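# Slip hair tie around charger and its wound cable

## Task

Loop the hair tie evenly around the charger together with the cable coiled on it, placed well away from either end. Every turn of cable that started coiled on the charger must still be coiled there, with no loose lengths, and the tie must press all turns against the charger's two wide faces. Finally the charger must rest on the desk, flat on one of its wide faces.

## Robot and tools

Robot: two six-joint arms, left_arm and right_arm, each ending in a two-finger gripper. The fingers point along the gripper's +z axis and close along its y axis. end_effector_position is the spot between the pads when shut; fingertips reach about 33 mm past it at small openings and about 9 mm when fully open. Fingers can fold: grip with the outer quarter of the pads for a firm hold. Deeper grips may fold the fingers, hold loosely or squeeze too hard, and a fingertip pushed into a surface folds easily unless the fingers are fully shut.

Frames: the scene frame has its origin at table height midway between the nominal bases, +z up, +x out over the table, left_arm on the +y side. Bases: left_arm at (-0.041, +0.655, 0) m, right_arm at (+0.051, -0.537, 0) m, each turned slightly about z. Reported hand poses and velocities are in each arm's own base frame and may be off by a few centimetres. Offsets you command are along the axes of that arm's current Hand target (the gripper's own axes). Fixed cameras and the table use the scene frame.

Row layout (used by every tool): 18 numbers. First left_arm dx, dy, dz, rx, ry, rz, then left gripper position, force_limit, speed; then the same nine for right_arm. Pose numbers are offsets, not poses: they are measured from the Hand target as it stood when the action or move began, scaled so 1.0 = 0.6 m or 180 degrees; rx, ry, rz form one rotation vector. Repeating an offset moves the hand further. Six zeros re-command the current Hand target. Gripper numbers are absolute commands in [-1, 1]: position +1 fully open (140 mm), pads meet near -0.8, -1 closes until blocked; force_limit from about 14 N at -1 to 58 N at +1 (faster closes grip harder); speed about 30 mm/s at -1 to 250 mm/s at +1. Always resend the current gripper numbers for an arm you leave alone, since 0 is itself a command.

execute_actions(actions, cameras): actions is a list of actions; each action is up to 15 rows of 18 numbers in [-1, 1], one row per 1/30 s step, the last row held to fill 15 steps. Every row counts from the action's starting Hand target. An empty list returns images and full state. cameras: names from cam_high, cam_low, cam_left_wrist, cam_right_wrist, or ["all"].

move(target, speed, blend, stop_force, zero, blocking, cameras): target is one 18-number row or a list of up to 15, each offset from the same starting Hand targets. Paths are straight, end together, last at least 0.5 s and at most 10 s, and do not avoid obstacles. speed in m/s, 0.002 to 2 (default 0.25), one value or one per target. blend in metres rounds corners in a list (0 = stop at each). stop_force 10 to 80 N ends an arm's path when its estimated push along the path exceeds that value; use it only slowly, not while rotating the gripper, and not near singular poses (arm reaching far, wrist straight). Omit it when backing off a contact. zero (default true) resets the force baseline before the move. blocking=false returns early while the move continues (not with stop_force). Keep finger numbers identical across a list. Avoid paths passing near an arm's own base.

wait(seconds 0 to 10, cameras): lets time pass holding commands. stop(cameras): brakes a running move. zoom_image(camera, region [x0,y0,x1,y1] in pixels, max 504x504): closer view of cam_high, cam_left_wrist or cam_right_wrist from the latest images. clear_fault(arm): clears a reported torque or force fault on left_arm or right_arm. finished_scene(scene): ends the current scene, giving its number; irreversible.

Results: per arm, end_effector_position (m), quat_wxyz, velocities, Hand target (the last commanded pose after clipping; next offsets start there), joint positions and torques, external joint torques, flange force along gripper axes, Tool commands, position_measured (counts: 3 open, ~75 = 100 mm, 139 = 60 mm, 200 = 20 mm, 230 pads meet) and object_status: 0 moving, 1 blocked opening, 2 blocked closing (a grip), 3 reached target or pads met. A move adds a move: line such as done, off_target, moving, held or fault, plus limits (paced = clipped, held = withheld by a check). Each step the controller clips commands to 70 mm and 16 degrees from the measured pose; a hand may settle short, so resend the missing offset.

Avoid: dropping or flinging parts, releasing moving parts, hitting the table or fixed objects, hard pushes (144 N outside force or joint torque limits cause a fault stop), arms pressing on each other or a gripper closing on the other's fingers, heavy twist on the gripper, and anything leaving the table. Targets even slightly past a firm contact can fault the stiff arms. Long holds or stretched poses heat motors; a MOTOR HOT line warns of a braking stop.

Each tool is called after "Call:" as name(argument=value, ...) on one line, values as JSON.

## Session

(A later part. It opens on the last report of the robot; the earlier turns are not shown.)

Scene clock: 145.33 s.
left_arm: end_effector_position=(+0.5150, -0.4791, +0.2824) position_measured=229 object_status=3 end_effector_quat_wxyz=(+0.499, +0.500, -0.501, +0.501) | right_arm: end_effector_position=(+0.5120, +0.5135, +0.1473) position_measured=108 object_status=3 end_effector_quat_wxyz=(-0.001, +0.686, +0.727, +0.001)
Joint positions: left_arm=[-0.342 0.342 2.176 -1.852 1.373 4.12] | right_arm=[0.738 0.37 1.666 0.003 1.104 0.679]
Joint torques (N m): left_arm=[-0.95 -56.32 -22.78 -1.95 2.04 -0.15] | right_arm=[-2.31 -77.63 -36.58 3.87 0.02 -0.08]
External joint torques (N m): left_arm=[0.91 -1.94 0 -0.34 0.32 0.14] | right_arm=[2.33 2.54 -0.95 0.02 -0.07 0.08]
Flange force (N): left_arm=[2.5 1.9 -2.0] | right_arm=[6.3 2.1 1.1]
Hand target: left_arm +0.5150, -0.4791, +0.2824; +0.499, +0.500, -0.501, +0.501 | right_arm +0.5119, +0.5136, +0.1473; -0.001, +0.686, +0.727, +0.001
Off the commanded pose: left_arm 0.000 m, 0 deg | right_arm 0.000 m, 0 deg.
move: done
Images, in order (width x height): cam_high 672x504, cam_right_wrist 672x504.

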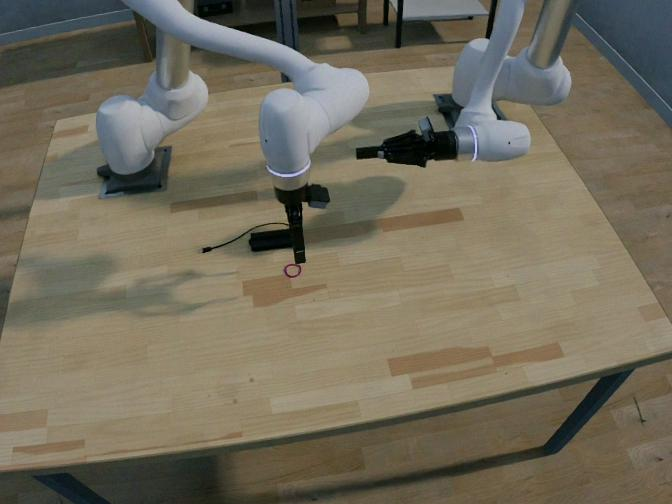

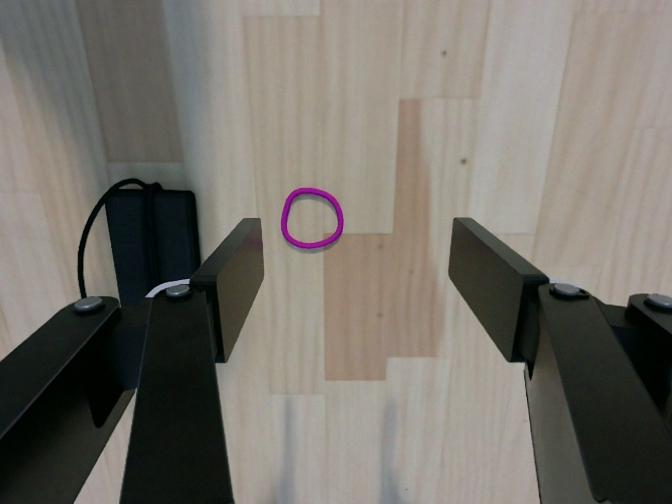

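Call:
move(target=[[0,0,0,0,0,0,-0.8,-1,0,-0.033,-0.045,0.14,0,0,0,-0.8,-0.7,0],[0,0,0,0,0,0,-0.8,-1,0,-0.033,-0.045,0.168,0,0,0,-0.8,-0.7,0]], speed=[0.2,0.1], cameras=["cam_right_wrist"])

Call:
move(target=[0,0,0,0,0,0,-0.8,-1,0,0,0,0.025,0,0,0,-0.8,-0.7,0], speed=0.008, stop_force=10, cameras=["cam_right_wrist"])

Scene clock: 152.70 s.
left_arm: end_effector_position=(+0.5150, -0.4791, +0.2824) position_measured=229 object_status=3 end_effector_quat_wxyz=(+0.499, +0.500, -0.501, +0.501) | right_arm: end_effector_position=(+0.4861, +0.4925, +0.0464) position_measured=229 object_status=3 end_effector_quat_wxyz=(-0.001, +0.686, +0.727, +0.001)
Joint positions: left_arm=[-0.342 0.342 2.176 -1.852 1.373 4.12] | right_arm=[0.741 0.412 1.817 0.003 0.912 0.681]
Joint torques (N m): left_arm=[-1.14 -56.16 -23.03 -1.95 2.08 -0.1] | right_arm=[-2.29 -76.74 -32.17 3.39 0.03 -0.09]
External joint torques (N m): left_arm=[1.1 -2.01 0.32 -0.34 0.28 0.09] | right_arm=[2.44 1.78 -1.12 0.05 -0.08 0.09]
Flange force (N): left_arm=[2.6 2.4 -2.5] | right_arm=[5.9 1.1 1.2]
Hand target: left_arm +0.5150, -0.4791, +0.2824; +0.499, +0.500, -0.501, +0.501 | right_arm +0.4861, +0.4925, +0.0465; -0.001, +0.686, +0.727, +0.001
Off the commanded pose: left_arm 0.000 m, 0 deg | right_arm 0.000 m, 0 deg.
move: done
Images, in order (width x height): cam_right_wrist 672x504.

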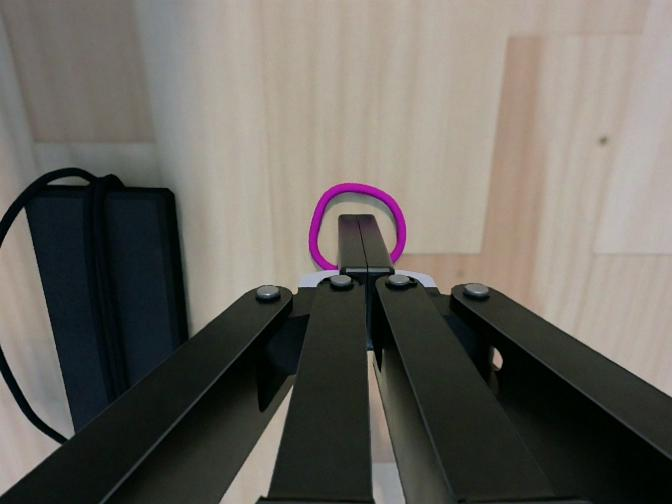

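Scene clock: 154.73 s.
left_arm: end_effector_position=(+0.5150, -0.4791, +0.2824) position_measured=229 object_status=3 end_effector_quat_wxyz=(+0.499, +0.500, -0.501, +0.501) | right_arm: end_effector_position=(+0.4861, +0.4926, +0.0347) position_measured=229 object_status=3 end_effector_quat_wxyz=(-0.001, +0.686, +0.727, +0.001)
Joint positions: left_arm=[-0.342 0.342 2.176 -1.852 1.373 4.12] | right_arm=[0.741 0.424 1.824 0.003 0.892 0.681]
Joint torques (N m): left_arm=[-0.68 -55.86 -23.08 -1.97 2.12 -0.13] | right_arm=[-1.05 -60.87 -24.85 3.88 -1.98 -0.1]
External joint torques (N m): left_arm=[0.72 -2.39 0.43 -0.31 0.24 0.13] | right_arm=[1.15 -15.02 -8 -0.48 1.94 0.1]
Flange force (N): left_arm=[3.1 3.2 -2.0] | right_arm=[0.4 -2.3 -24.1]
Hand target: left_arm +0.5150, -0.4791, +0.2824; +0.499, +0.500, -0.501, +0.501 | right_arm +0.4861, +0.4926, +0.0347; -0.001, +0.686, +0.727, +0.001 (not the last commanded pose)
Off the commanded pose: left_arm 0.000 m, 0 deg | right_arm 0.003 m, 0 deg.
move: contact (right_arm)
Images, in order (width x height): cam_right_wrist 672x504.

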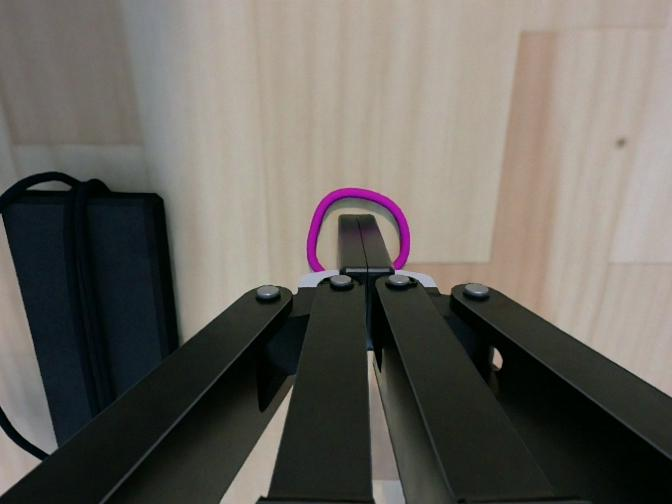

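Call:
move(target=[[0,0,0,0,0,0,-0.8,-1,0,0,0,-0.067,0,0,0,-0.8,-0.7,0],[0,0,0,0,0,0,-0.8,-1,0,0,0,-0.067,0,0,0,-0.08,-0.7,0.2],[0,0,0,0,0,0,-0.8,-1,0,0,0,-0.0042,0,0,0,-0.08,-0.7,0.2],[0,0,0,0,0,0,-0.8,-1,0,0,0,-0.0042,0,0,0,-0.44,-1,-1]], speed=[0.1,0.1,0.06,0.05], cameras=["cam_right_wrist"])

Call:
move(target=[0,0,0,0,0,0,-0.8,-1,0,0,0,-0.1,0,0,0,-0.44,-1,-1], speed=0.08, cameras=["cam_right_wrist","cam_low"])

Scene clock: 165.50 s.
left_arm: end_effector_position=(+0.5150, -0.4791, +0.2824) position_measured=229 object_status=3 end_effector_quat_wxyz=(+0.499, +0.500, -0.501, +0.501) | right_arm: end_effector_position=(+0.4862, +0.4926, +0.0373) position_measured=185 object_status=0 end_effector_quat_wxyz=(-0.001, +0.686, +0.727, +0.001)
Joint positions: left_arm=[-0.342 0.342 2.176 -1.852 1.373 4.12] | right_arm=[0.741 0.421 1.823 0.003 0.896 0.681]
Joint torques (N m): left_arm=[-1.29 -56 -22.78 -1.92 2.05 -0.08] | right_arm=[-1.88 -69.23 -26.61 3.44 0.04 -0.1]
External joint torques (N m): left_arm=[1.24 -2.05 0.09 -0.36 0.3 0.08] | right_arm=[1.94 -6.5 -6.35 -0.03 -0.08 0.1]
Flange force (N): left_arm=[2.8 1.9 -2.7] | right_arm=[5.4 1.5 -10.7]
Hand target: left_arm +0.5150, -0.4791, +0.2824; +0.499, +0.500, -0.501, +0.501 | right_arm +0.4861, +0.4926, +0.0372; -0.001, +0.686, +0.727, +0.001
Off the commanded pose: left_arm 0.000 m, 0 deg | right_arm 0.000 m, 0 deg.
move: done
Images, in order (width x height): cam_right_wrist 672x504.

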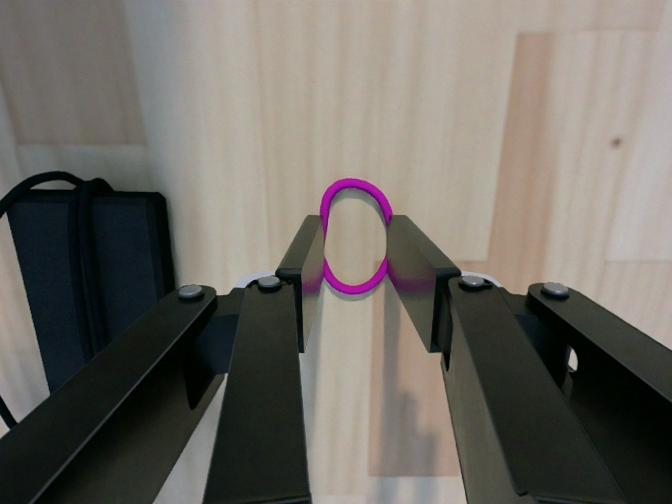

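Scene clock: 166.53 s.
left_arm: end_effector_position=(+0.5150, -0.4791, +0.2824) position_measured=229 object_status=3 end_effector_quat_wxyz=(+0.499, +0.500, -0.501, +0.501) | right_arm: end_effector_position=(+0.4862, +0.4924, +0.0973) position_measured=185 object_status=3 end_effector_quat_wxyz=(-0.001, +0.686, +0.727, +0.001)
Joint positions: left_arm=[-0.342 0.342 2.176 -1.852 1.373 4.12] | right_arm=[0.741 0.363 1.779 0.003 0.998 0.681]
Joint torques (N m): left_arm=[-0.7 -55.72 -22.99 -1.95 2.07 -0.09] | right_arm=[-1.84 -74.58 -34.28 3.6 0.04 -0.13]
External joint torques (N m): left_arm=[0.64 -2.5 0.6 -0.31 0.29 0.09] | right_arm=[1.81 2.32 -1.08 0.06 -0.08 0.13]
Flange force (N): left_arm=[3.2 3.7 -2.1] | right_arm=[5.8 2.2 1.3]
Hand target: left_arm +0.5150, -0.4791, +0.2824; +0.499, +0.500, -0.501, +0.501 | right_arm +0.4861, +0.4924, +0.0972; -0.001, +0.686, +0.727, +0.001
Off the commanded pose: left_arm 0.000 m, 0 deg | right_arm 0.000 m, 0 deg.
move: done
Images, in order (width x height): cam_low 672x504, cam_right_wrist 672x504.

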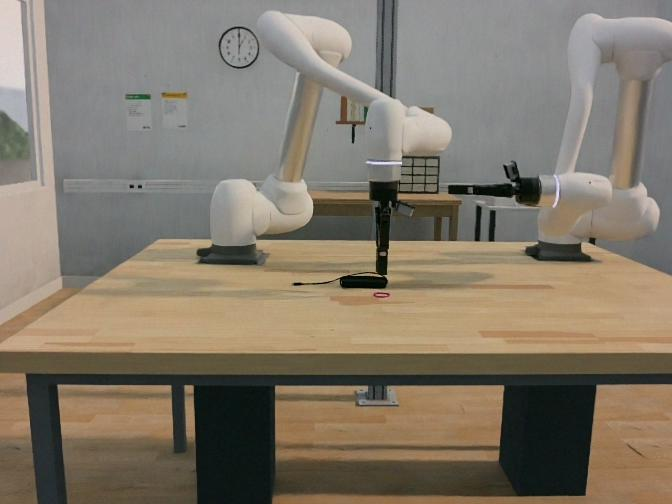

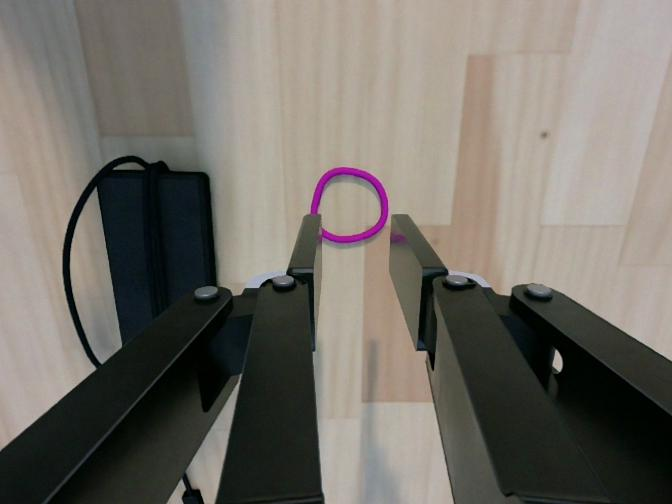

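Call:
move(target=[[0,0,0,0,0,0,-0.8,-1,0,0.005,0.034,0,0,0,0,-0.52,-0.7,0.2],[0,0,0,0,0,0,-0.8,-1,0,0.005,0.034,0.098,0,0,0,-0.52,-0.7,0.2],[0,0,0,0,0,0,-0.8,-1,0,0.005,0.034,0.098,0,0,0,-1,0,-1]], speed=[0.1,0.07,0.05], cameras=["cam_right_wrist"])

Call:
move(target=[0,0,0,0,0,0,-0.8,-1,0,0,0,-0.15,0,0,0,-1,0,-1], speed=0.1, cameras=["cam_right_wrist","cam_low"])

Call:
zoom_image(camera="cam_low", region=[310, 200, 450, 310])

Scene clock: 185.07 s.
left_arm: end_effector_position=(+0.5150, -0.4791, +0.2824) position_measured=229 object_status=3 end_effector_quat_wxyz=(+0.499, +0.500, -0.501, +0.501) | right_arm: end_effector_position=(+0.5064, +0.4968, +0.0385) position_measured=232 object_status=0 end_effector_quat_wxyz=(-0.001, +0.686, +0.727, +0.001)
Joint positions: left_arm=[-0.342 0.342 2.176 -1.852 1.373 4.12] | right_arm=[0.726 0.443 1.786 0.003 0.911 0.666]
Joint torques (N m): left_arm=[-0.58 -56.21 -22.88 -1.95 2.07 -0.08] | right_arm=[-2.16 -69.11 -26.24 3.55 -0.23 -0.06]
External joint torques (N m): left_arm=[0.56 -1.92 0.4 -0.32 0.28 0.08] | right_arm=[2.22 -8.54 -7 -0.1 0.19 0.06]
Flange force (N): left_arm=[2.4 2.7 -1.6] | right_arm=[4.9 0.7 -13.4]
Hand target: left_arm +0.5150, -0.4791, +0.2824; +0.499, +0.500, -0.501, +0.501 | right_arm +0.5063, +0.4968, +0.0384; -0.001, +0.686, +0.727, +0.001
Off the commanded pose: left_arm 0.000 m, 0 deg | right_arm 0.000 m, 0 deg.
move: done
Images, in order (width x height): cam_right_wrist 672x504.

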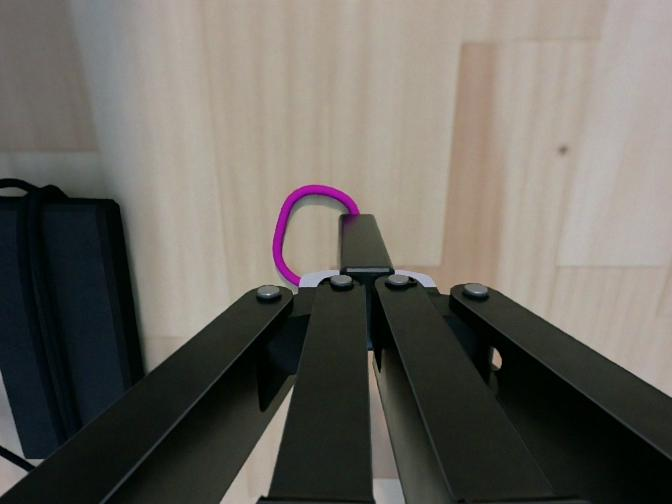

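Scene clock: 186.27 s.
left_arm: end_effector_position=(+0.5150, -0.4791, +0.2824) position_measured=229 object_status=3 end_effector_quat_wxyz=(+0.499, +0.500, -0.501, +0.501) | right_arm: end_effector_position=(+0.5064, +0.4965, +0.1285) position_measured=232 object_status=3 end_effector_quat_wxyz=(-0.001, +0.686, +0.727, +0.001)
Joint positions: left_arm=[-0.342 0.342 2.176 -1.852 1.373 4.12] | right_arm=[0.726 0.361 1.717 0.003 1.062 0.666]
Joint torques (N m): left_arm=[-0.99 -55.78 -23.02 -1.93 2.19 -0.11] | right_arm=[-2.06 -76.26 -35.68 3.77 -0.01 -0.06]
External joint torques (N m): left_arm=[1.02 -2.39 0.42 -0.35 0.16 0.11] | right_arm=[2.09 3.06 -0.98 0.02 -0.03 0.06]
Flange force (N): left_arm=[3.2 3.0 -2.4] | right_arm=[6.6 2.9 1.6]
Hand target: left_arm +0.5150, -0.4791, +0.2824; +0.499, +0.500, -0.501, +0.501 | right_arm +0.5063, +0.4965, +0.1284; -0.001, +0.686, +0.727, +0.001
Off the commanded pose: left_arm 0.000 m, 0 deg | right_arm 0.000 m, 0 deg.
move: done
Images, in order (width x height): cam_low 672x504, cam_right_wrist 672x504.

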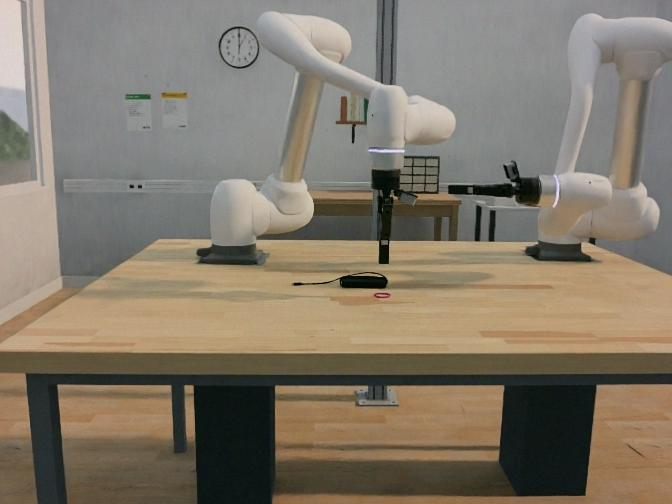

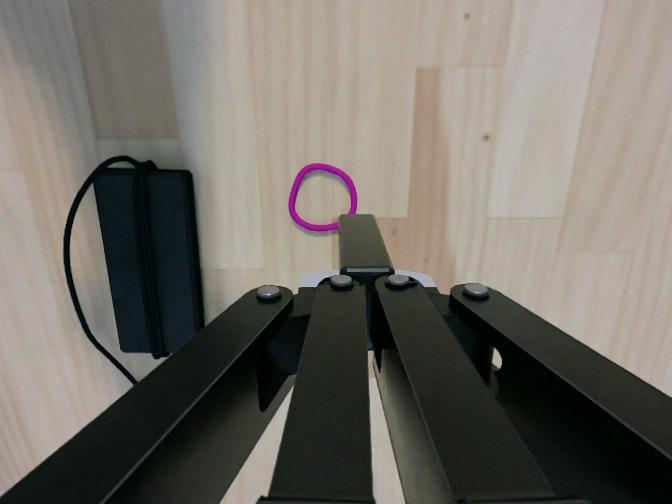

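Scaled by 3.600.

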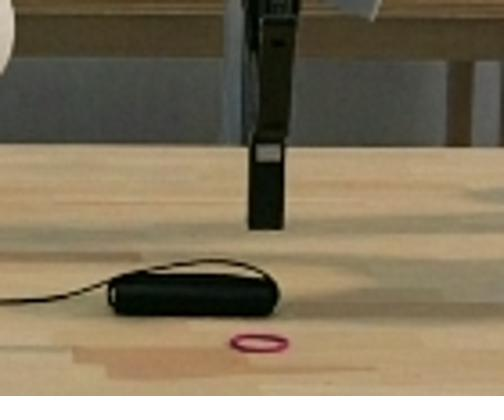

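Call:
move(target=[[0,0,0,0,0,0,-0.8,-1,0,0.002,-0.03,0.1,0,0,0,-0.8,0,-1],[0,0,0,0,0,0,-0.8,-1,0,0.002,-0.03,0.14,0,0,0,-0.8,0,-1]], speed=[0.2,0.05])

Call:
move(target=[0,0,0,0,0,0,-0.8,-1,0,0,0,0.03,0,0,0,-0.8,0,-1], speed=0.01, stop_force=20)

Call:
move(target=[0,0,0,0,0,0,-0.8,-1,0,0,0,0.0,0,0,0,-0.28,1,-1], speed=0.01, cameras=["cam_right_wrist"])

Call:
zoom_image(camera="cam_right_wrist", region=[240, 160, 480, 340])

Call:
move(target=[0,0,0,0,0,0,-0.8,-1,0,0,0,-0.03,0,0,0,-0.28,1,-1], speed=0.02, cameras=["cam_right_wrist"])

Call:
zoom_image(camera="cam_right_wrist", region=[240, 160, 480, 340])

Scene clock: 211.37 s.
left_arm: end_effector_position=(+0.5150, -0.4791, +0.2824) position_measured=229 object_status=3 end_effector_quat_wxyz=(+0.499, +0.500, -0.501, +0.501) | right_arm: end_effector_position=(+0.4882, +0.4969, +0.0443) position_measured=229 object_status=3 end_effector_quat_wxyz=(-0.001, +0.686, +0.727, +0.001)
Joint positions: left_arm=[-0.342 0.342 2.176 -1.852 1.373 4.12] | right_arm=[0.743 0.42 1.809 0.003 0.911 0.683]
Joint torques (N m): left_arm=[-1.07 -55.87 -22.97 -1.91 2.06 -0.07] | right_arm=[-2.04 -78.36 -32.05 3.41 0.03 -0.1]
External joint torques (N m): left_arm=[1.05 -2.21 0.48 -0.35 0.29 0.06] | right_arm=[2.04 3.55 -1.01 0.01 -0.07 0.1]
Flange force (N): left_arm=[2.9 2.9 -2.6] | right_arm=[6.9 3.0 3.1]
Hand target: left_arm +0.5150, -0.4791, +0.2824; +0.499, +0.500, -0.501, +0.501 | right_arm +0.4883, +0.4969, +0.0444; -0.001, +0.686, +0.727, +0.001
Off the commanded pose: left_arm 0.000 m, 0 deg | right_arm 0.000 m, 0 deg.
move: done

Scene clock: 212.93 s.
left_arm: end_effector_position=(+0.5150, -0.4791, +0.2824) position_measured=229 object_status=3 end_effector_quat_wxyz=(+0.499, +0.500, -0.501, +0.501) | right_arm: end_effector_position=(+0.4883, +0.4970, +0.0346) position_measured=229 object_status=3 end_effector_quat_wxyz=(-0.001, +0.686, +0.727, +0.001)
Joint positions: left_arm=[-0.342 0.342 2.176 -1.852 1.373 4.12] | right_arm=[0.744 0.43 1.815 0.003 0.895 0.683]
Joint torques (N m): left_arm=[-0.87 -55.68 -22.8 -1.95 2.13 -0.09] | right_arm=[-0.98 -50.11 -21.43 3.99 -3.82 -0.13]
External joint torques (N m): left_arm=[0.84 -2.45 0.3 -0.33 0.22 0.08] | right_arm=[1.03 -25.74 -11.32 -0.6 3.78 0.13]
Flange force (N): left_arm=[3.3 3.0 -2.2] | right_arm=[-3.4 -6.3 -40.3]
Hand target: left_arm +0.5150, -0.4791, +0.2824; +0.499, +0.500, -0.501, +0.501 | right_arm +0.4883, +0.4970, +0.0346; -0.001, +0.686, +0.727, +0.001 (not the last commanded pose)
Off the commanded pose: left_arm 0.000 m, 0 deg | right_arm 0.008 m, 0 deg.
move: contact (right_arm)

Scene clock: 214.57 s.
left_arm: end_effector_position=(+0.5150, -0.4791, +0.2824) position_measured=229 object_status=3 end_effector_quat_wxyz=(+0.499, +0.500, -0.501, +0.501) | right_arm: end_effector_position=(+0.4883, +0.4970, +0.0346) position_measured=164 object_status=0 end_effector_quat_wxyz=(-0.001, +0.686, +0.727, +0.001)
Joint positions: left_arm=[-0.342 0.342 2.176 -1.852 1.373 4.12] | right_arm=[0.744 0.43 1.815 0.003 0.895 0.683]
Joint torques (N m): left_arm=[-0.34 -56.31 -22.88 -1.95 2.17 -0.04] | right_arm=[-1.73 -78.53 -31.69 3.4 0.05 -0.14]
External joint torques (N m): left_arm=[0.25 -1.71 0.41 -0.32 0.18 0.04] | right_arm=[1.71 2.88 -1.01 -0.02 -0.1 0.14]
Flange force (N): left_arm=[2.2 2.7 -0.9] | right_arm=[5.9 2.6 2.5]
Hand target: left_arm +0.5150, -0.4791, +0.2824; +0.499, +0.500, -0.501, +0.501 | right_arm +0.4883, +0.4970, +0.0346; -0.001, +0.686, +0.727, +0.001
Off the commanded pose: left_arm 0.000 m, 0 deg | right_arm 0.000 m, 0 deg.
move: done
Images, in order (width x height): cam_right_wrist 672x504.

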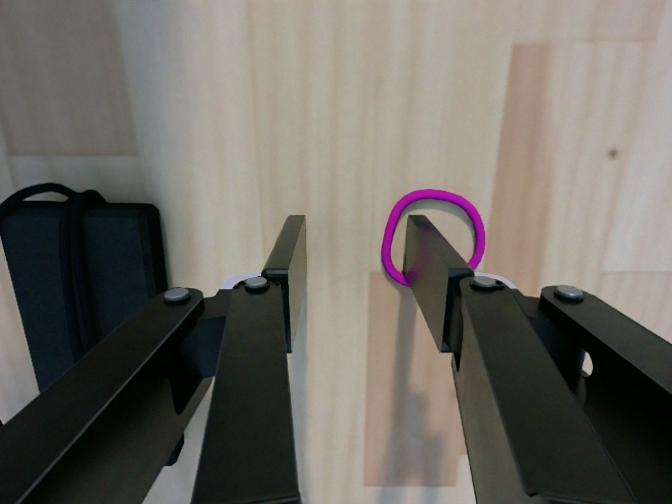

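Scaled by 2.100.

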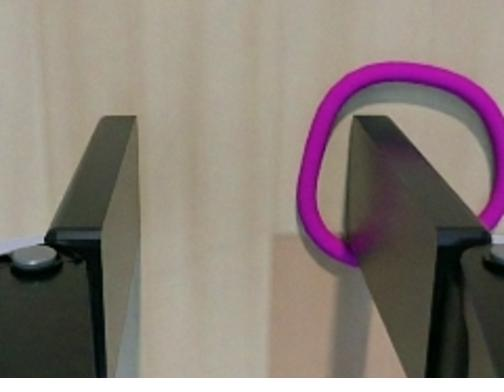

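Scene clock: 215.70 s.
left_arm: end_effector_position=(+0.5150, -0.4791, +0.2824) position_measured=229 object_status=3 end_effector_quat_wxyz=(+0.499, +0.500, -0.501, +0.501) | right_arm: end_effector_position=(+0.4883, +0.4970, +0.0526) position_measured=164 object_status=3 end_effector_quat_wxyz=(-0.001, +0.686, +0.727, +0.001)
Joint positions: left_arm=[-0.342 0.342 2.176 -1.852 1.373 4.12] | right_arm=[0.743 0.412 1.803 0.003 0.925 0.683]
Joint torques (N m): left_arm=[-0.6 -55.63 -22.77 -1.95 2.09 -0.13] | right_arm=[-2.14 -77.66 -32.51 3.4 0.03 -0.04]
External joint torques (N m): left_arm=[0.65 -2.53 0 -0.34 0.27 0.13] | right_arm=[2.09 3.15 -0.95 0.06 -0.08 0.04]
Flange force (N): left_arm=[3.5 2.7 -1.7] | right_arm=[6.4 2.6 2.6]
Hand target: left_arm +0.5150, -0.4791, +0.2824; +0.499, +0.500, -0.501, +0.501 | right_arm +0.4883, +0.4969, +0.0526; -0.001, +0.686, +0.727, +0.001
Off the commanded pose: left_arm 0.000 m, 0 deg | right_arm 0.000 m, 0 deg.
move: done
Images, in order (width x height): cam_right_wrist 672x504.

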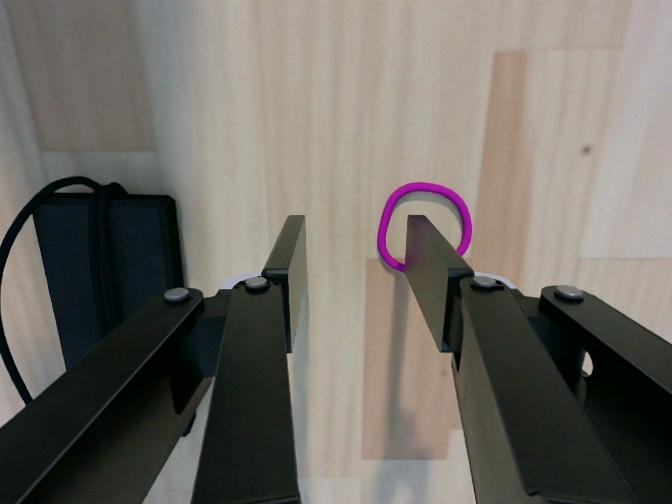

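Scaled by 2.100.

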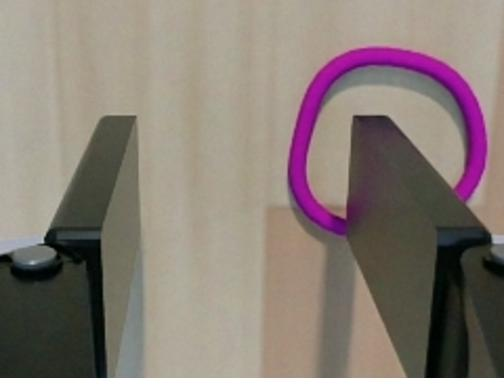

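Call:
move(target=[[0,0,0,0,0,0,-0.8,-1,0,0,0,-0.2,0,0,0,-0.28,1,-1],[0,0,0,0,0,0,-0.8,-1,0,-0.35,-0.25,-0.33,0,0,0,-0.28,1,-1],[-0.233,-0.265,0.36,0.385,-0.385,-0.385,-0.8,-1,0,-0.35,-0.25,-0.33,0,0,0,-0.28,1,-1]], speed=[0.2,0.35,0.35], blend=[0.03,0.03,0], cameras=["cam_left_wrist","cam_right_wrist"])

Scene clock: 236.07 s.
left_arm: end_effector_position=(+0.6743, -0.6950, +0.1430) position_measured=229 object_status=3 end_effector_quat_wxyz=(+0.000, +1.000, +0.000, +0.001) | right_arm: end_effector_position=(+0.3508, +0.2780, +0.2500) position_measured=164 object_status=3 end_effector_quat_wxyz=(-0.001, +0.686, +0.727, +0.001)
Joint positions: left_arm=[-0.837 0.752 1.053 0.003 1.336 0.733] | right_arm=[0.591 -0.133 2.04 0.003 1.233 0.532]
Joint torques (N m): left_arm=[-0.25 -108.6 -41.62 4.83 -0.22 -0.1] | right_arm=[-1.72 -26.35 -38.45 4.09 -0.01 -0.07]
External joint torques (N m): left_arm=[0.07 -5.81 -0.31 -0.49 0.17 0.1] | right_arm=[1.65 0.75 -1.04 0 -0.02 0.07]
Flange force (N): left_arm=[-6.3 -6.8 -3.1] | right_arm=[4.9 0.3 -0.9]
Hand target: left_arm +0.6744, -0.6950, +0.1429; +0.000, +1.000, +0.000, +0.001 | right_arm +0.3508, +0.2780, +0.2500; -0.001, +0.686, +0.727, +0.001
Off the commanded pose: left_arm 0.000 m, 0 deg | right_arm 0.000 m, 0 deg.
move: done; limits=paced
Images, in order (width x height): cam_left_wrist 672x504, cam_right_wrist 672x504.

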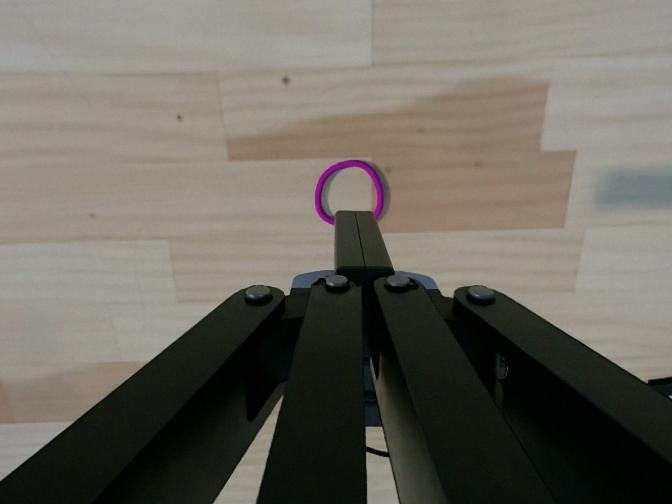

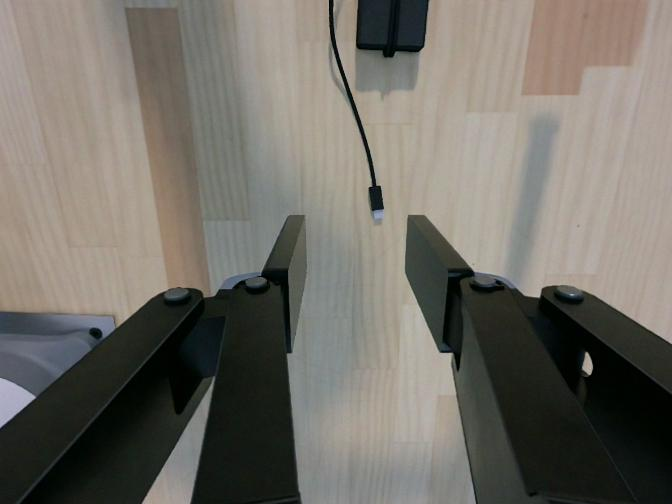

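Call:
move(target=[0,0,0.163,0,0,0,-0.8,-1,0,0,0,0,0,0,0,-0.28,1,-1], speed=0.12, cameras=["cam_left_wrist"])

Call:
move(target=[0,0,0.03,0,0,0,-0.8,-1,0,0,0,0,0,0,0,-0.28,1,-1], speed=0.008, stop_force=12)

Call:
move(target=[0,0,0,0,0,0,-0.5,-1,-1,0,0,0,0,0,0,-0.28,1,-1], speed=0.02)

Call:
move(target=[0,0,0.02,0,0,0,-0.5,-1,-1,0,0,0,0,0,0,-0.28,1,-1], speed=0.008, stop_force=10, cameras=["cam_left_wrist"])

Call:
zoom_image(camera="cam_left_wrist", region=[240, 160, 480, 340])

Scene clock: 242.20 s.
left_arm: end_effector_position=(+0.6746, -0.6949, +0.0450) position_measured=229 object_status=3 end_effector_quat_wxyz=(+0.000, +1.000, +0.000, +0.001) | right_arm: end_effector_position=(+0.3508, +0.2780, +0.2500) position_measured=164 object_status=3 end_effector_quat_wxyz=(-0.001, +0.686, +0.727, +0.001)
Joint positions: left_arm=[-0.837 0.806 1.139 0.002 1.196 0.733] | right_arm=[0.591 -0.133 2.04 0.003 1.233 0.532]
Joint torques (N m): left_arm=[-0.12 -110.51 -40.01 4.6 -0.14 -0.1] | right_arm=[-2.41 -26.67 -38.37 4.11 0 -0.04]
External joint torques (N m): left_arm=[0.42 -6.81 -0.46 -0.41 0.08 0.1] | right_arm=[2.47 0.3 -1.28 0 -0.04 0.04]
Flange force (N): left_arm=[-6.4 -7.4 -4.9] | right_arm=[6.2 -0.9 -1.5]
Hand target: left_arm +0.6746, -0.6949, +0.0451; +0.000, +1.000, +0.000, +0.001 | right_arm +0.3508, +0.2780, +0.2500; -0.001, +0.686, +0.727, +0.001
Off the commanded pose: left_arm 0.000 m, 0 deg | right_arm 0.000 m, 0 deg.
move: done
Images, in order (width x height): cam_left_wrist 672x504.

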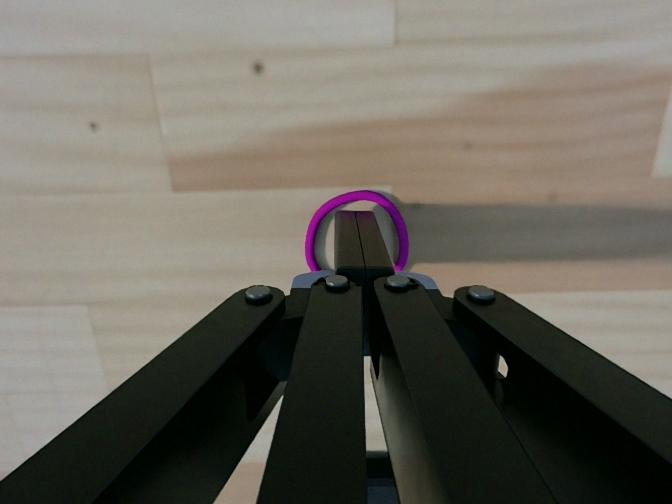

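Scene clock: 243.93 s.
left_arm: end_effector_position=(+0.6747, -0.6949, +0.0357) position_measured=229 object_status=3 end_effector_quat_wxyz=(+0.000, +1.000, +0.000, +0.001) | right_arm: end_effector_position=(+0.3508, +0.2780, +0.2500) position_measured=164 object_status=3 end_effector_quat_wxyz=(-0.001, +0.686, +0.727, +0.001)
Joint positions: left_arm=[-0.837 0.812 1.146 0.003 1.183 0.733] | right_arm=[0.591 -0.133 2.04 0.003 1.233 0.532]
Joint torques (N m): left_arm=[0.25 -91.71 -32.25 5.13 -2.32 -0.17] | right_arm=[-2.19 -26.49 -38.45 4.16 0 -0.12]
External joint torques (N m): left_arm=[-0.11 -25.14 -7.61 -0.99 2.28 0.17] | right_arm=[2.21 0.41 -1.15 -0.06 -0.03 0.12]
Flange force (N): left_arm=[-10.1 -10.6 -25.1] | right_arm=[5.9 -0.7 -1.3]
Hand target: left_arm +0.6747, -0.6949, +0.0357; +0.000, +1.000, +0.000, +0.001 (not the last commanded pose) | right_arm +0.3508, +0.2780, +0.2500; -0.001, +0.686, +0.727, +0.001
Off the commanded pose: left_arm 0.009 m, 0 deg | right_arm 0.000 m, 0 deg.
move: contact (left_arm)

Scene clock: 245.03 s.
left_arm: end_effector_position=(+0.6747, -0.6949, +0.0357) position_measured=192 object_status=0 end_effector_quat_wxyz=(+0.000, +1.000, +0.000, +0.001) | right_arm: end_effector_position=(+0.3508, +0.2780, +0.2500) position_measured=164 object_status=3 end_effector_quat_wxyz=(-0.001, +0.686, +0.727, +0.001)
Joint positions: left_arm=[-0.837 0.812 1.146 0.003 1.183 0.733] | right_arm=[0.591 -0.133 2.04 0.003 1.233 0.532]
Joint torques (N m): left_arm=[-1.35 -107.99 -38.64 4.38 -0.34 -0.04] | right_arm=[-2.36 -26.19 -38.53 4.05 0.07 -0.1]
External joint torques (N m): left_arm=[1.36 -8.48 -1.06 -0.27 0.3 0.04] | right_arm=[2.41 -0.05 -1.1 0.06 -0.11 0.1]
Flange force (N): left_arm=[-6.0 -8.3 -6.8] | right_arm=[5.7 -1.6 -1.3]
Hand target: left_arm +0.6747, -0.6949, +0.0357; +0.000, +1.000, +0.000, +0.001 | right_arm +0.3508, +0.2780, +0.2500; -0.001, +0.686, +0.727, +0.001
Off the commanded pose: left_arm 0.000 m, 0 deg | right_arm 0.000 m, 0 deg.
move: done

Scene clock: 245.63 s.
left_arm: end_effector_position=(+0.6747, -0.6949, +0.0354) position_measured=192 object_status=3 end_effector_quat_wxyz=(+0.000, +1.000, +0.000, +0.001) | right_arm: end_effector_position=(+0.3508, +0.2780, +0.2500) position_measured=164 object_status=3 end_effector_quat_wxyz=(-0.001, +0.686, +0.727, +0.001)
Joint positions: left_arm=[-0.837 0.812 1.146 0.003 1.182 0.733] | right_arm=[0.591 -0.133 2.04 0.003 1.233 0.532]
Joint torques (N m): left_arm=[-1.49 -92 -32.5 4.45 -2.51 -0.08] | right_arm=[-1.73 -26.04 -38.62 4.08 0.03 -0.04]
External joint torques (N m): left_arm=[1.56 -24.61 -7.25 -0.34 2.47 0.08] | right_arm=[1.65 0.66 -0.83 0.01 -0.07 0.04]
Flange force (N): left_arm=[-8.8 -11.6 -24.8] | right_arm=[4.6 0.0 -0.6]
Hand target: left_arm +0.6747, -0.6949, +0.0354; +0.000, +1.000, +0.000, +0.001 (not the last commanded pose) | right_arm +0.3508, +0.2780, +0.2500; -0.001, +0.686, +0.727, +0.001
Off the commanded pose: left_arm 0.012 m, 0 deg | right_arm 0.000 m, 0 deg.
move: contact (left_arm)
Images, in order (width x height): cam_left_wrist 672x504.

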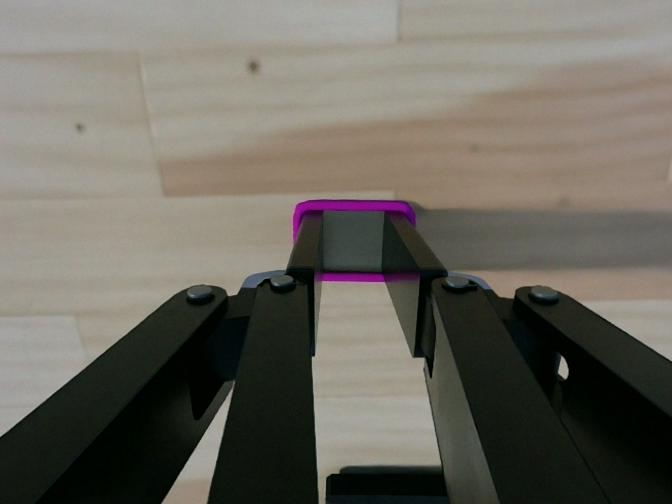

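Scaled by 2.100.

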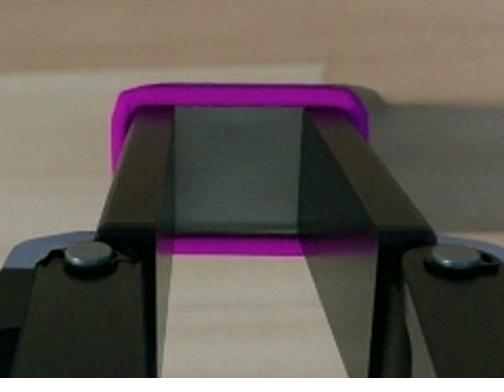

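Call:
move(target=[0,0,0,0,0,0,-0.42,1,-1,0,0,0,0,0,0,-0.28,1,-1], speed=0.02)

Call:
move(target=[0,0,0.02,0,0,0,-0.42,1,-1,0,0,0,0,0,0,-0.28,1,-1], speed=0.008, stop_force=10)

Call:
move(target=[0,0,-0.06,0,0,0,-0.42,1,-1,0,0,0,0,0,0,-0.28,1,-1], speed=0.03, cameras=["cam_left_wrist"])

Call:
zoom_image(camera="cam_left_wrist", region=[240, 160, 480, 340])

Scene clock: 249.13 s.
left_arm: end_effector_position=(+0.6747, -0.6949, +0.0353) position_measured=182 object_status=0 end_effector_quat_wxyz=(+0.000, +1.000, +0.000, +0.001) | right_arm: end_effector_position=(+0.3508, +0.2780, +0.2500) position_measured=164 object_status=3 end_effector_quat_wxyz=(-0.001, +0.686, +0.727, +0.001)
Joint positions: left_arm=[-0.837 0.812 1.146 0.003 1.182 0.733] | right_arm=[0.591 -0.133 2.04 0.003 1.233 0.532]
Joint torques (N m): left_arm=[-0.39 -106.98 -37.52 4.54 -0.05 -0.11] | right_arm=[-1.97 -26.36 -38.64 4.11 -0.03 -0.07]
External joint torques (N m): left_arm=[0.16 -9.72 -2.32 -0.43 0 0.11] | right_arm=[2 0.32 -0.93 -0.01 -0.01 0.07]
Flange force (N): left_arm=[-5.9 -6.5 -8.1] | right_arm=[5.1 -0.8 -1.1]
Hand target: left_arm +0.6747, -0.6949, +0.0354; +0.000, +1.000, +0.000, +0.001 | right_arm +0.3508, +0.2780, +0.2500; -0.001, +0.686, +0.727, +0.001
Off the commanded pose: left_arm 0.000 m, 0 deg | right_arm 0.000 m, 0 deg.
move: done

Scene clock: 251.23 s.
left_arm: end_effector_position=(+0.6748, -0.6949, +0.0234) position_measured=182 object_status=3 end_effector_quat_wxyz=(+0.000, +1.000, +0.000, +0.001) | right_arm: end_effector_position=(+0.3508, +0.2780, +0.2500) position_measured=164 object_status=3 end_effector_quat_wxyz=(-0.001, +0.686, +0.727, +0.001)
Joint positions: left_arm=[-0.837 0.82 1.154 0.003 1.166 0.733] | right_arm=[0.591 -0.133 2.04 0.003 1.233 0.532]
Joint torques (N m): left_arm=[-0.96 -102.42 -35.1 4.57 -0.21 -0.1] | right_arm=[-2.28 -26.66 -38.44 4.1 0.03 -0.1]
External joint torques (N m): left_arm=[1.01 -14.65 -4.44 -0.46 0.17 0.1] | right_arm=[2.28 0.79 -1.11 0 -0.07 0.1]
Flange force (N): left_arm=[-6.1 -7.9 -13.2] | right_arm=[6.3 -0.3 -0.9]
Hand target: left_arm +0.6748, -0.6949, +0.0234; +0.000, +1.000, +0.000, +0.001 | right_arm +0.3508, +0.2780, +0.2500; -0.001, +0.686, +0.727, +0.001
Off the commanded pose: left_arm 0.000 m, 0 deg | right_arm 0.000 m, 0 deg.
move: done

Scene clock: 252.67 s.
left_arm: end_effector_position=(+0.6747, -0.6949, +0.0595) position_measured=182 object_status=3 end_effector_quat_wxyz=(+0.000, +1.000, +0.000, +0.001) | right_arm: end_effector_position=(+0.3508, +0.2780, +0.2500) position_measured=164 object_status=3 end_effector_quat_wxyz=(-0.001, +0.686, +0.727, +0.001)
Joint positions: left_arm=[-0.837 0.796 1.129 0.003 1.215 0.733] | right_arm=[0.591 -0.133 2.04 0.003 1.233 0.532]
Joint torques (N m): left_arm=[-0.87 -110.44 -40.09 4.69 -0.2 -0.04] | right_arm=[-2.18 -26.16 -38.66 4.1 0.03 -0.11]
External joint torques (N m): left_arm=[0.67 -5.56 -0.16 -0.53 0.16 0.04] | right_arm=[2.18 0.32 -0.88 0.01 -0.07 0.11]
Flange force (N): left_arm=[-5.4 -6.7 -3.8] | right_arm=[5.5 -1.1 -0.9]
Hand target: left_arm +0.6747, -0.6949, +0.0594; +0.000, +1.000, +0.000, +0.001 | right_arm +0.3508, +0.2780, +0.2500; -0.001, +0.686, +0.727, +0.001
Off the commanded pose: left_arm 0.000 m, 0 deg | right_arm 0.000 m, 0 deg.
move: done
Images, in order (width x height): cam_left_wrist 672x504.

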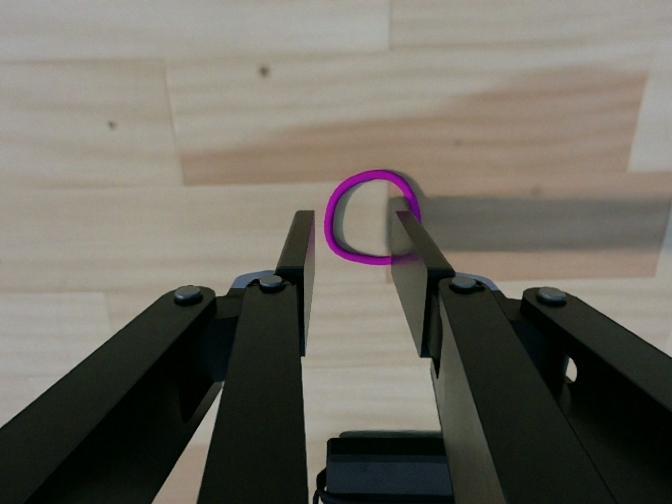

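Scaled by 2.100.

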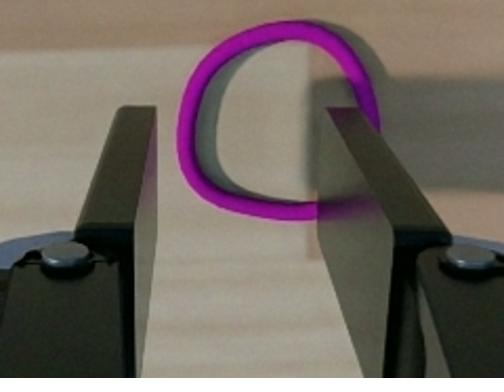

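Call:
move(target=[[0,0,-0.12,0,0,0,-0.42,1,-1,0,0,0,0,0,0,-0.52,1,-1],[-0.267,-0.36,-0.372,-0.385,0.385,0.385,-0.8,1,-1,0,0,0,0,0,0,-0.52,1,-1],[-0.267,-0.36,-0.372,-0.385,0.385,0.385,-0.8,1,-1,0.338,0.358,0.2,0,0,0,-0.52,1,-1]], speed=[0.2,0.4,0.35], blend=[0.03,0,0], cameras=["cam_right_wrist"])

Scene clock: 267.07 s.
left_arm: end_effector_position=(+0.5138, -0.4792, +0.2823) position_measured=229 object_status=3 end_effector_quat_wxyz=(+0.499, +0.499, -0.501, +0.501) | right_arm: end_effector_position=(+0.5534, +0.4933, +0.1306) position_measured=195 object_status=3 end_effector_quat_wxyz=(-0.001, +0.686, +0.727, +0.001)
Joint positions: left_arm=[-0.343 0.341 2.178 -1.853 1.373 4.121] | right_arm=[0.68 0.406 1.647 0.003 1.087 0.621]
Joint torques (N m): left_arm=[-0.21 -55.62 -23.06 -2.01 2.12 -0.15] | right_arm=[-1.97 -80.67 -36.25 3.7 0.06 -0.08]
External joint torques (N m): left_arm=[0.25 -2.46 0.63 -0.27 0.24 0.15] | right_arm=[1.94 2.99 -0.82 0.15 -0.1 0.08]
Flange force (N): left_arm=[3.1 3.9 -1.4] | right_arm=[5.9 3.1 1.7]
Hand target: left_arm +0.5138, -0.4792, +0.2823; +0.499, +0.499, -0.501, +0.501 | right_arm +0.5534, +0.4933, +0.1305; -0.001, +0.686, +0.727, +0.001
Off the commanded pose: left_arm 0.000 m, 0 deg | right_arm 0.000 m, 0 deg.
move: done; blend cut to 0 m at target 1; limits=paced
Images, in order (width x height): cam_right_wrist 672x504.

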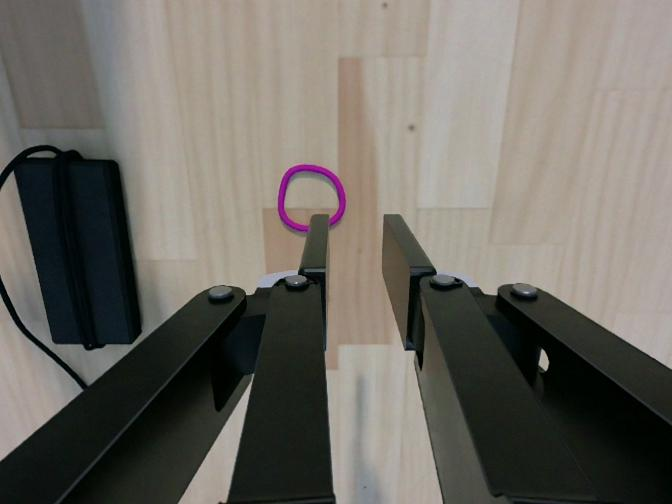

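Call:
move(target=[[0,0,0,0,0,0,-0.8,1,-1,0.001,-0.0067,0.1,0,0,0,-0.52,1,-1],[0,0,0,0,0,0,-0.8,1,-1,0.001,-0.0067,0.1577,0,0,0,-0.52,1,-1]], speed=[0.15,0.03], blend=[0.01,0], cameras=["cam_right_wrist"])

Call:
zoom_image(camera="cam_right_wrist", region=[240, 160, 480, 340])

Call:
move(target=[0,0,0,0,0,0,-0.8,1,-1,0,0,0,0,0,0,-1,0.2,-1])

Call:
move(target=[0,0,0,0,0,0,-0.8,1,-1,0,0,-0.12,0,0,0,-1,0.2,-1], speed=0.1, cameras=["cam_right_wrist","cam_low"])

Call:
zoom_image(camera="cam_low", region=[310, 200, 450, 310])

Scene clock: 275.40 s.
left_arm: end_effector_position=(+0.5138, -0.4792, +0.2823) position_measured=229 object_status=3 end_effector_quat_wxyz=(+0.499, +0.499, -0.501, +0.501) | right_arm: end_effector_position=(+0.5494, +0.4939, +0.0359) position_measured=195 object_status=3 end_effector_quat_wxyz=(-0.001, +0.686, +0.727, +0.001)
Joint positions: left_arm=[-0.343 0.341 2.178 -1.853 1.373 4.121] | right_arm=[0.684 0.484 1.725 0.003 0.931 0.624]
Joint torques (N m): left_arm=[-0.78 -55.76 -22.9 -1.94 2.15 -0.05] | right_arm=[-2.39 -85.33 -32.89 3.43 0.03 -0.09]
External joint torques (N m): left_arm=[0.82 -2.34 0.31 -0.34 0.21 0.05] | right_arm=[2.39 3.5 -0.82 0.06 -0.07 0.09]
Flange force (N): left_arm=[3.2 2.9 -2.1] | right_arm=[6.7 3.0 3.0]
Hand target: left_arm +0.5138, -0.4792, +0.2823; +0.499, +0.499, -0.501, +0.501 | right_arm +0.5494, +0.4939, +0.0359; -0.001, +0.686, +0.727, +0.001
Off the commanded pose: left_arm 0.000 m, 0 deg | right_arm 0.000 m, 0 deg.
move: done
Images, in order (width x height): cam_right_wrist 672x504.

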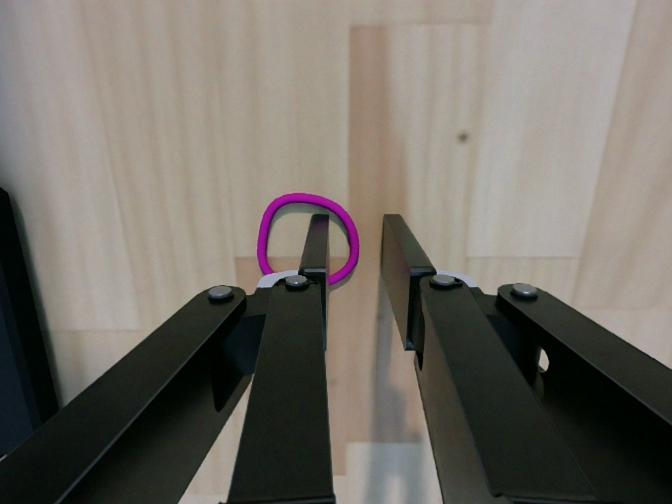

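Scaled by 2.100.

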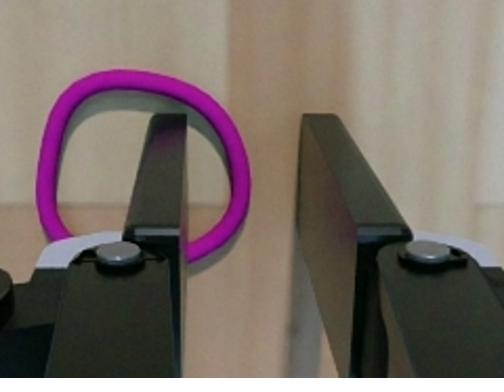

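Scene clock: 276.60 s.
left_arm: end_effector_position=(+0.5138, -0.4792, +0.2823) position_measured=229 object_status=3 end_effector_quat_wxyz=(+0.499, +0.499, -0.501, +0.501) | right_arm: end_effector_position=(+0.5494, +0.4939, +0.0359) position_measured=228 object_status=0 end_effector_quat_wxyz=(-0.001, +0.686, +0.727, +0.001)
Joint positions: left_arm=[-0.343 0.341 2.178 -1.853 1.373 4.121] | right_arm=[0.684 0.484 1.725 0.003 0.931 0.624]
Joint torques (N m): left_arm=[-0.97 -55.82 -23.23 -1.89 2.13 -0.16] | right_arm=[-2.42 -83.35 -32.14 3.38 -0.09 -0.07]
External joint torques (N m): left_arm=[1.02 -2.38 0.61 -0.39 0.23 0.16] | right_arm=[2.48 1.36 -1.59 0.11 0.05 0.07]
Flange force (N): left_arm=[2.9 3.4 -2.5] | right_arm=[6.1 2.1 0.3]
Hand target: left_arm +0.5138, -0.4792, +0.2823; +0.499, +0.499, -0.501, +0.501 | right_arm +0.5494, +0.4939, +0.0359; -0.001, +0.686, +0.727, +0.001
Off the commanded pose: left_arm 0.000 m, 0 deg | right_arm 0.000 m, 0 deg.
move: done

Scene clock: 277.60 s.
left_arm: end_effector_position=(+0.5138, -0.4792, +0.2823) position_measured=229 object_status=3 end_effector_quat_wxyz=(+0.499, +0.499, -0.501, +0.501) | right_arm: end_effector_position=(+0.5494, +0.4937, +0.1080) position_measured=228 object_status=2 end_effector_quat_wxyz=(-0.001, +0.686, +0.727, +0.001)
Joint positions: left_arm=[-0.343 0.341 2.178 -1.853 1.373 4.121] | right_arm=[0.684 0.419 1.673 0.003 1.048 0.625]
Joint torques (N m): left_arm=[-0.64 -54.98 -22.88 -1.86 2.13 -0.11] | right_arm=[-1.59 -81.53 -35.09 3.69 -0.01 -0.04]
External joint torques (N m): left_arm=[0.66 -3.1 0.27 -0.41 0.23 0.11] | right_arm=[1.57 3.36 -1.2 0.07 -0.03 0.04]
Flange force (N): left_arm=[4.3 3.8 -1.9] | right_arm=[6.3 4.4 1.8]
Hand target: left_arm +0.5138, -0.4792, +0.2823; +0.499, +0.499, -0.501, +0.501 | right_arm +0.5494, +0.4937, +0.1079; -0.001, +0.686, +0.727, +0.001
Off the commanded pose: left_arm 0.000 m, 0 deg | right_arm 0.000 m, 0 deg.
move: done
Images, in order (width x height): cam_low 672x504, cam_right_wrist 672x504.

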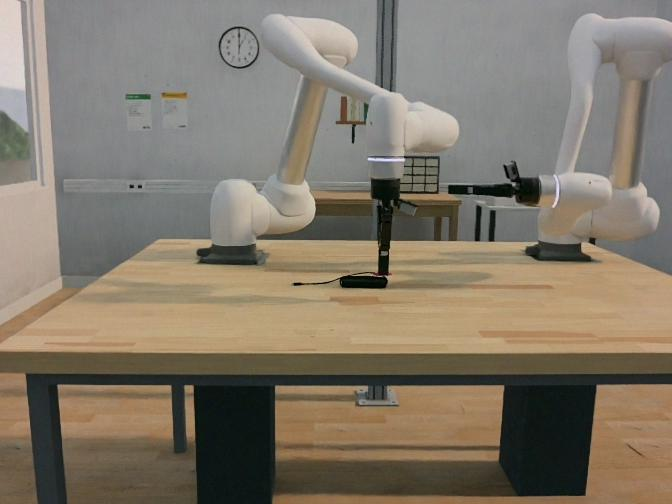

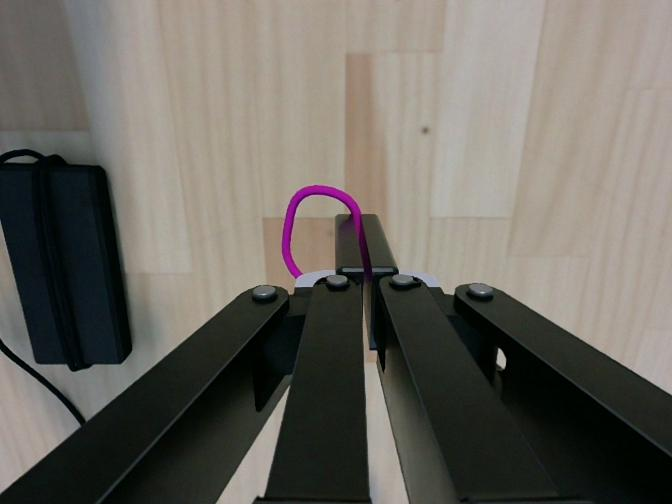

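Scaled by 3.600.

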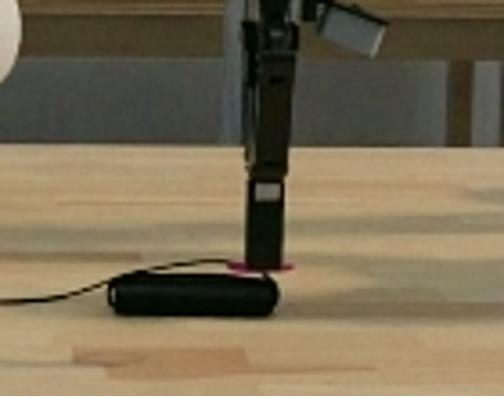

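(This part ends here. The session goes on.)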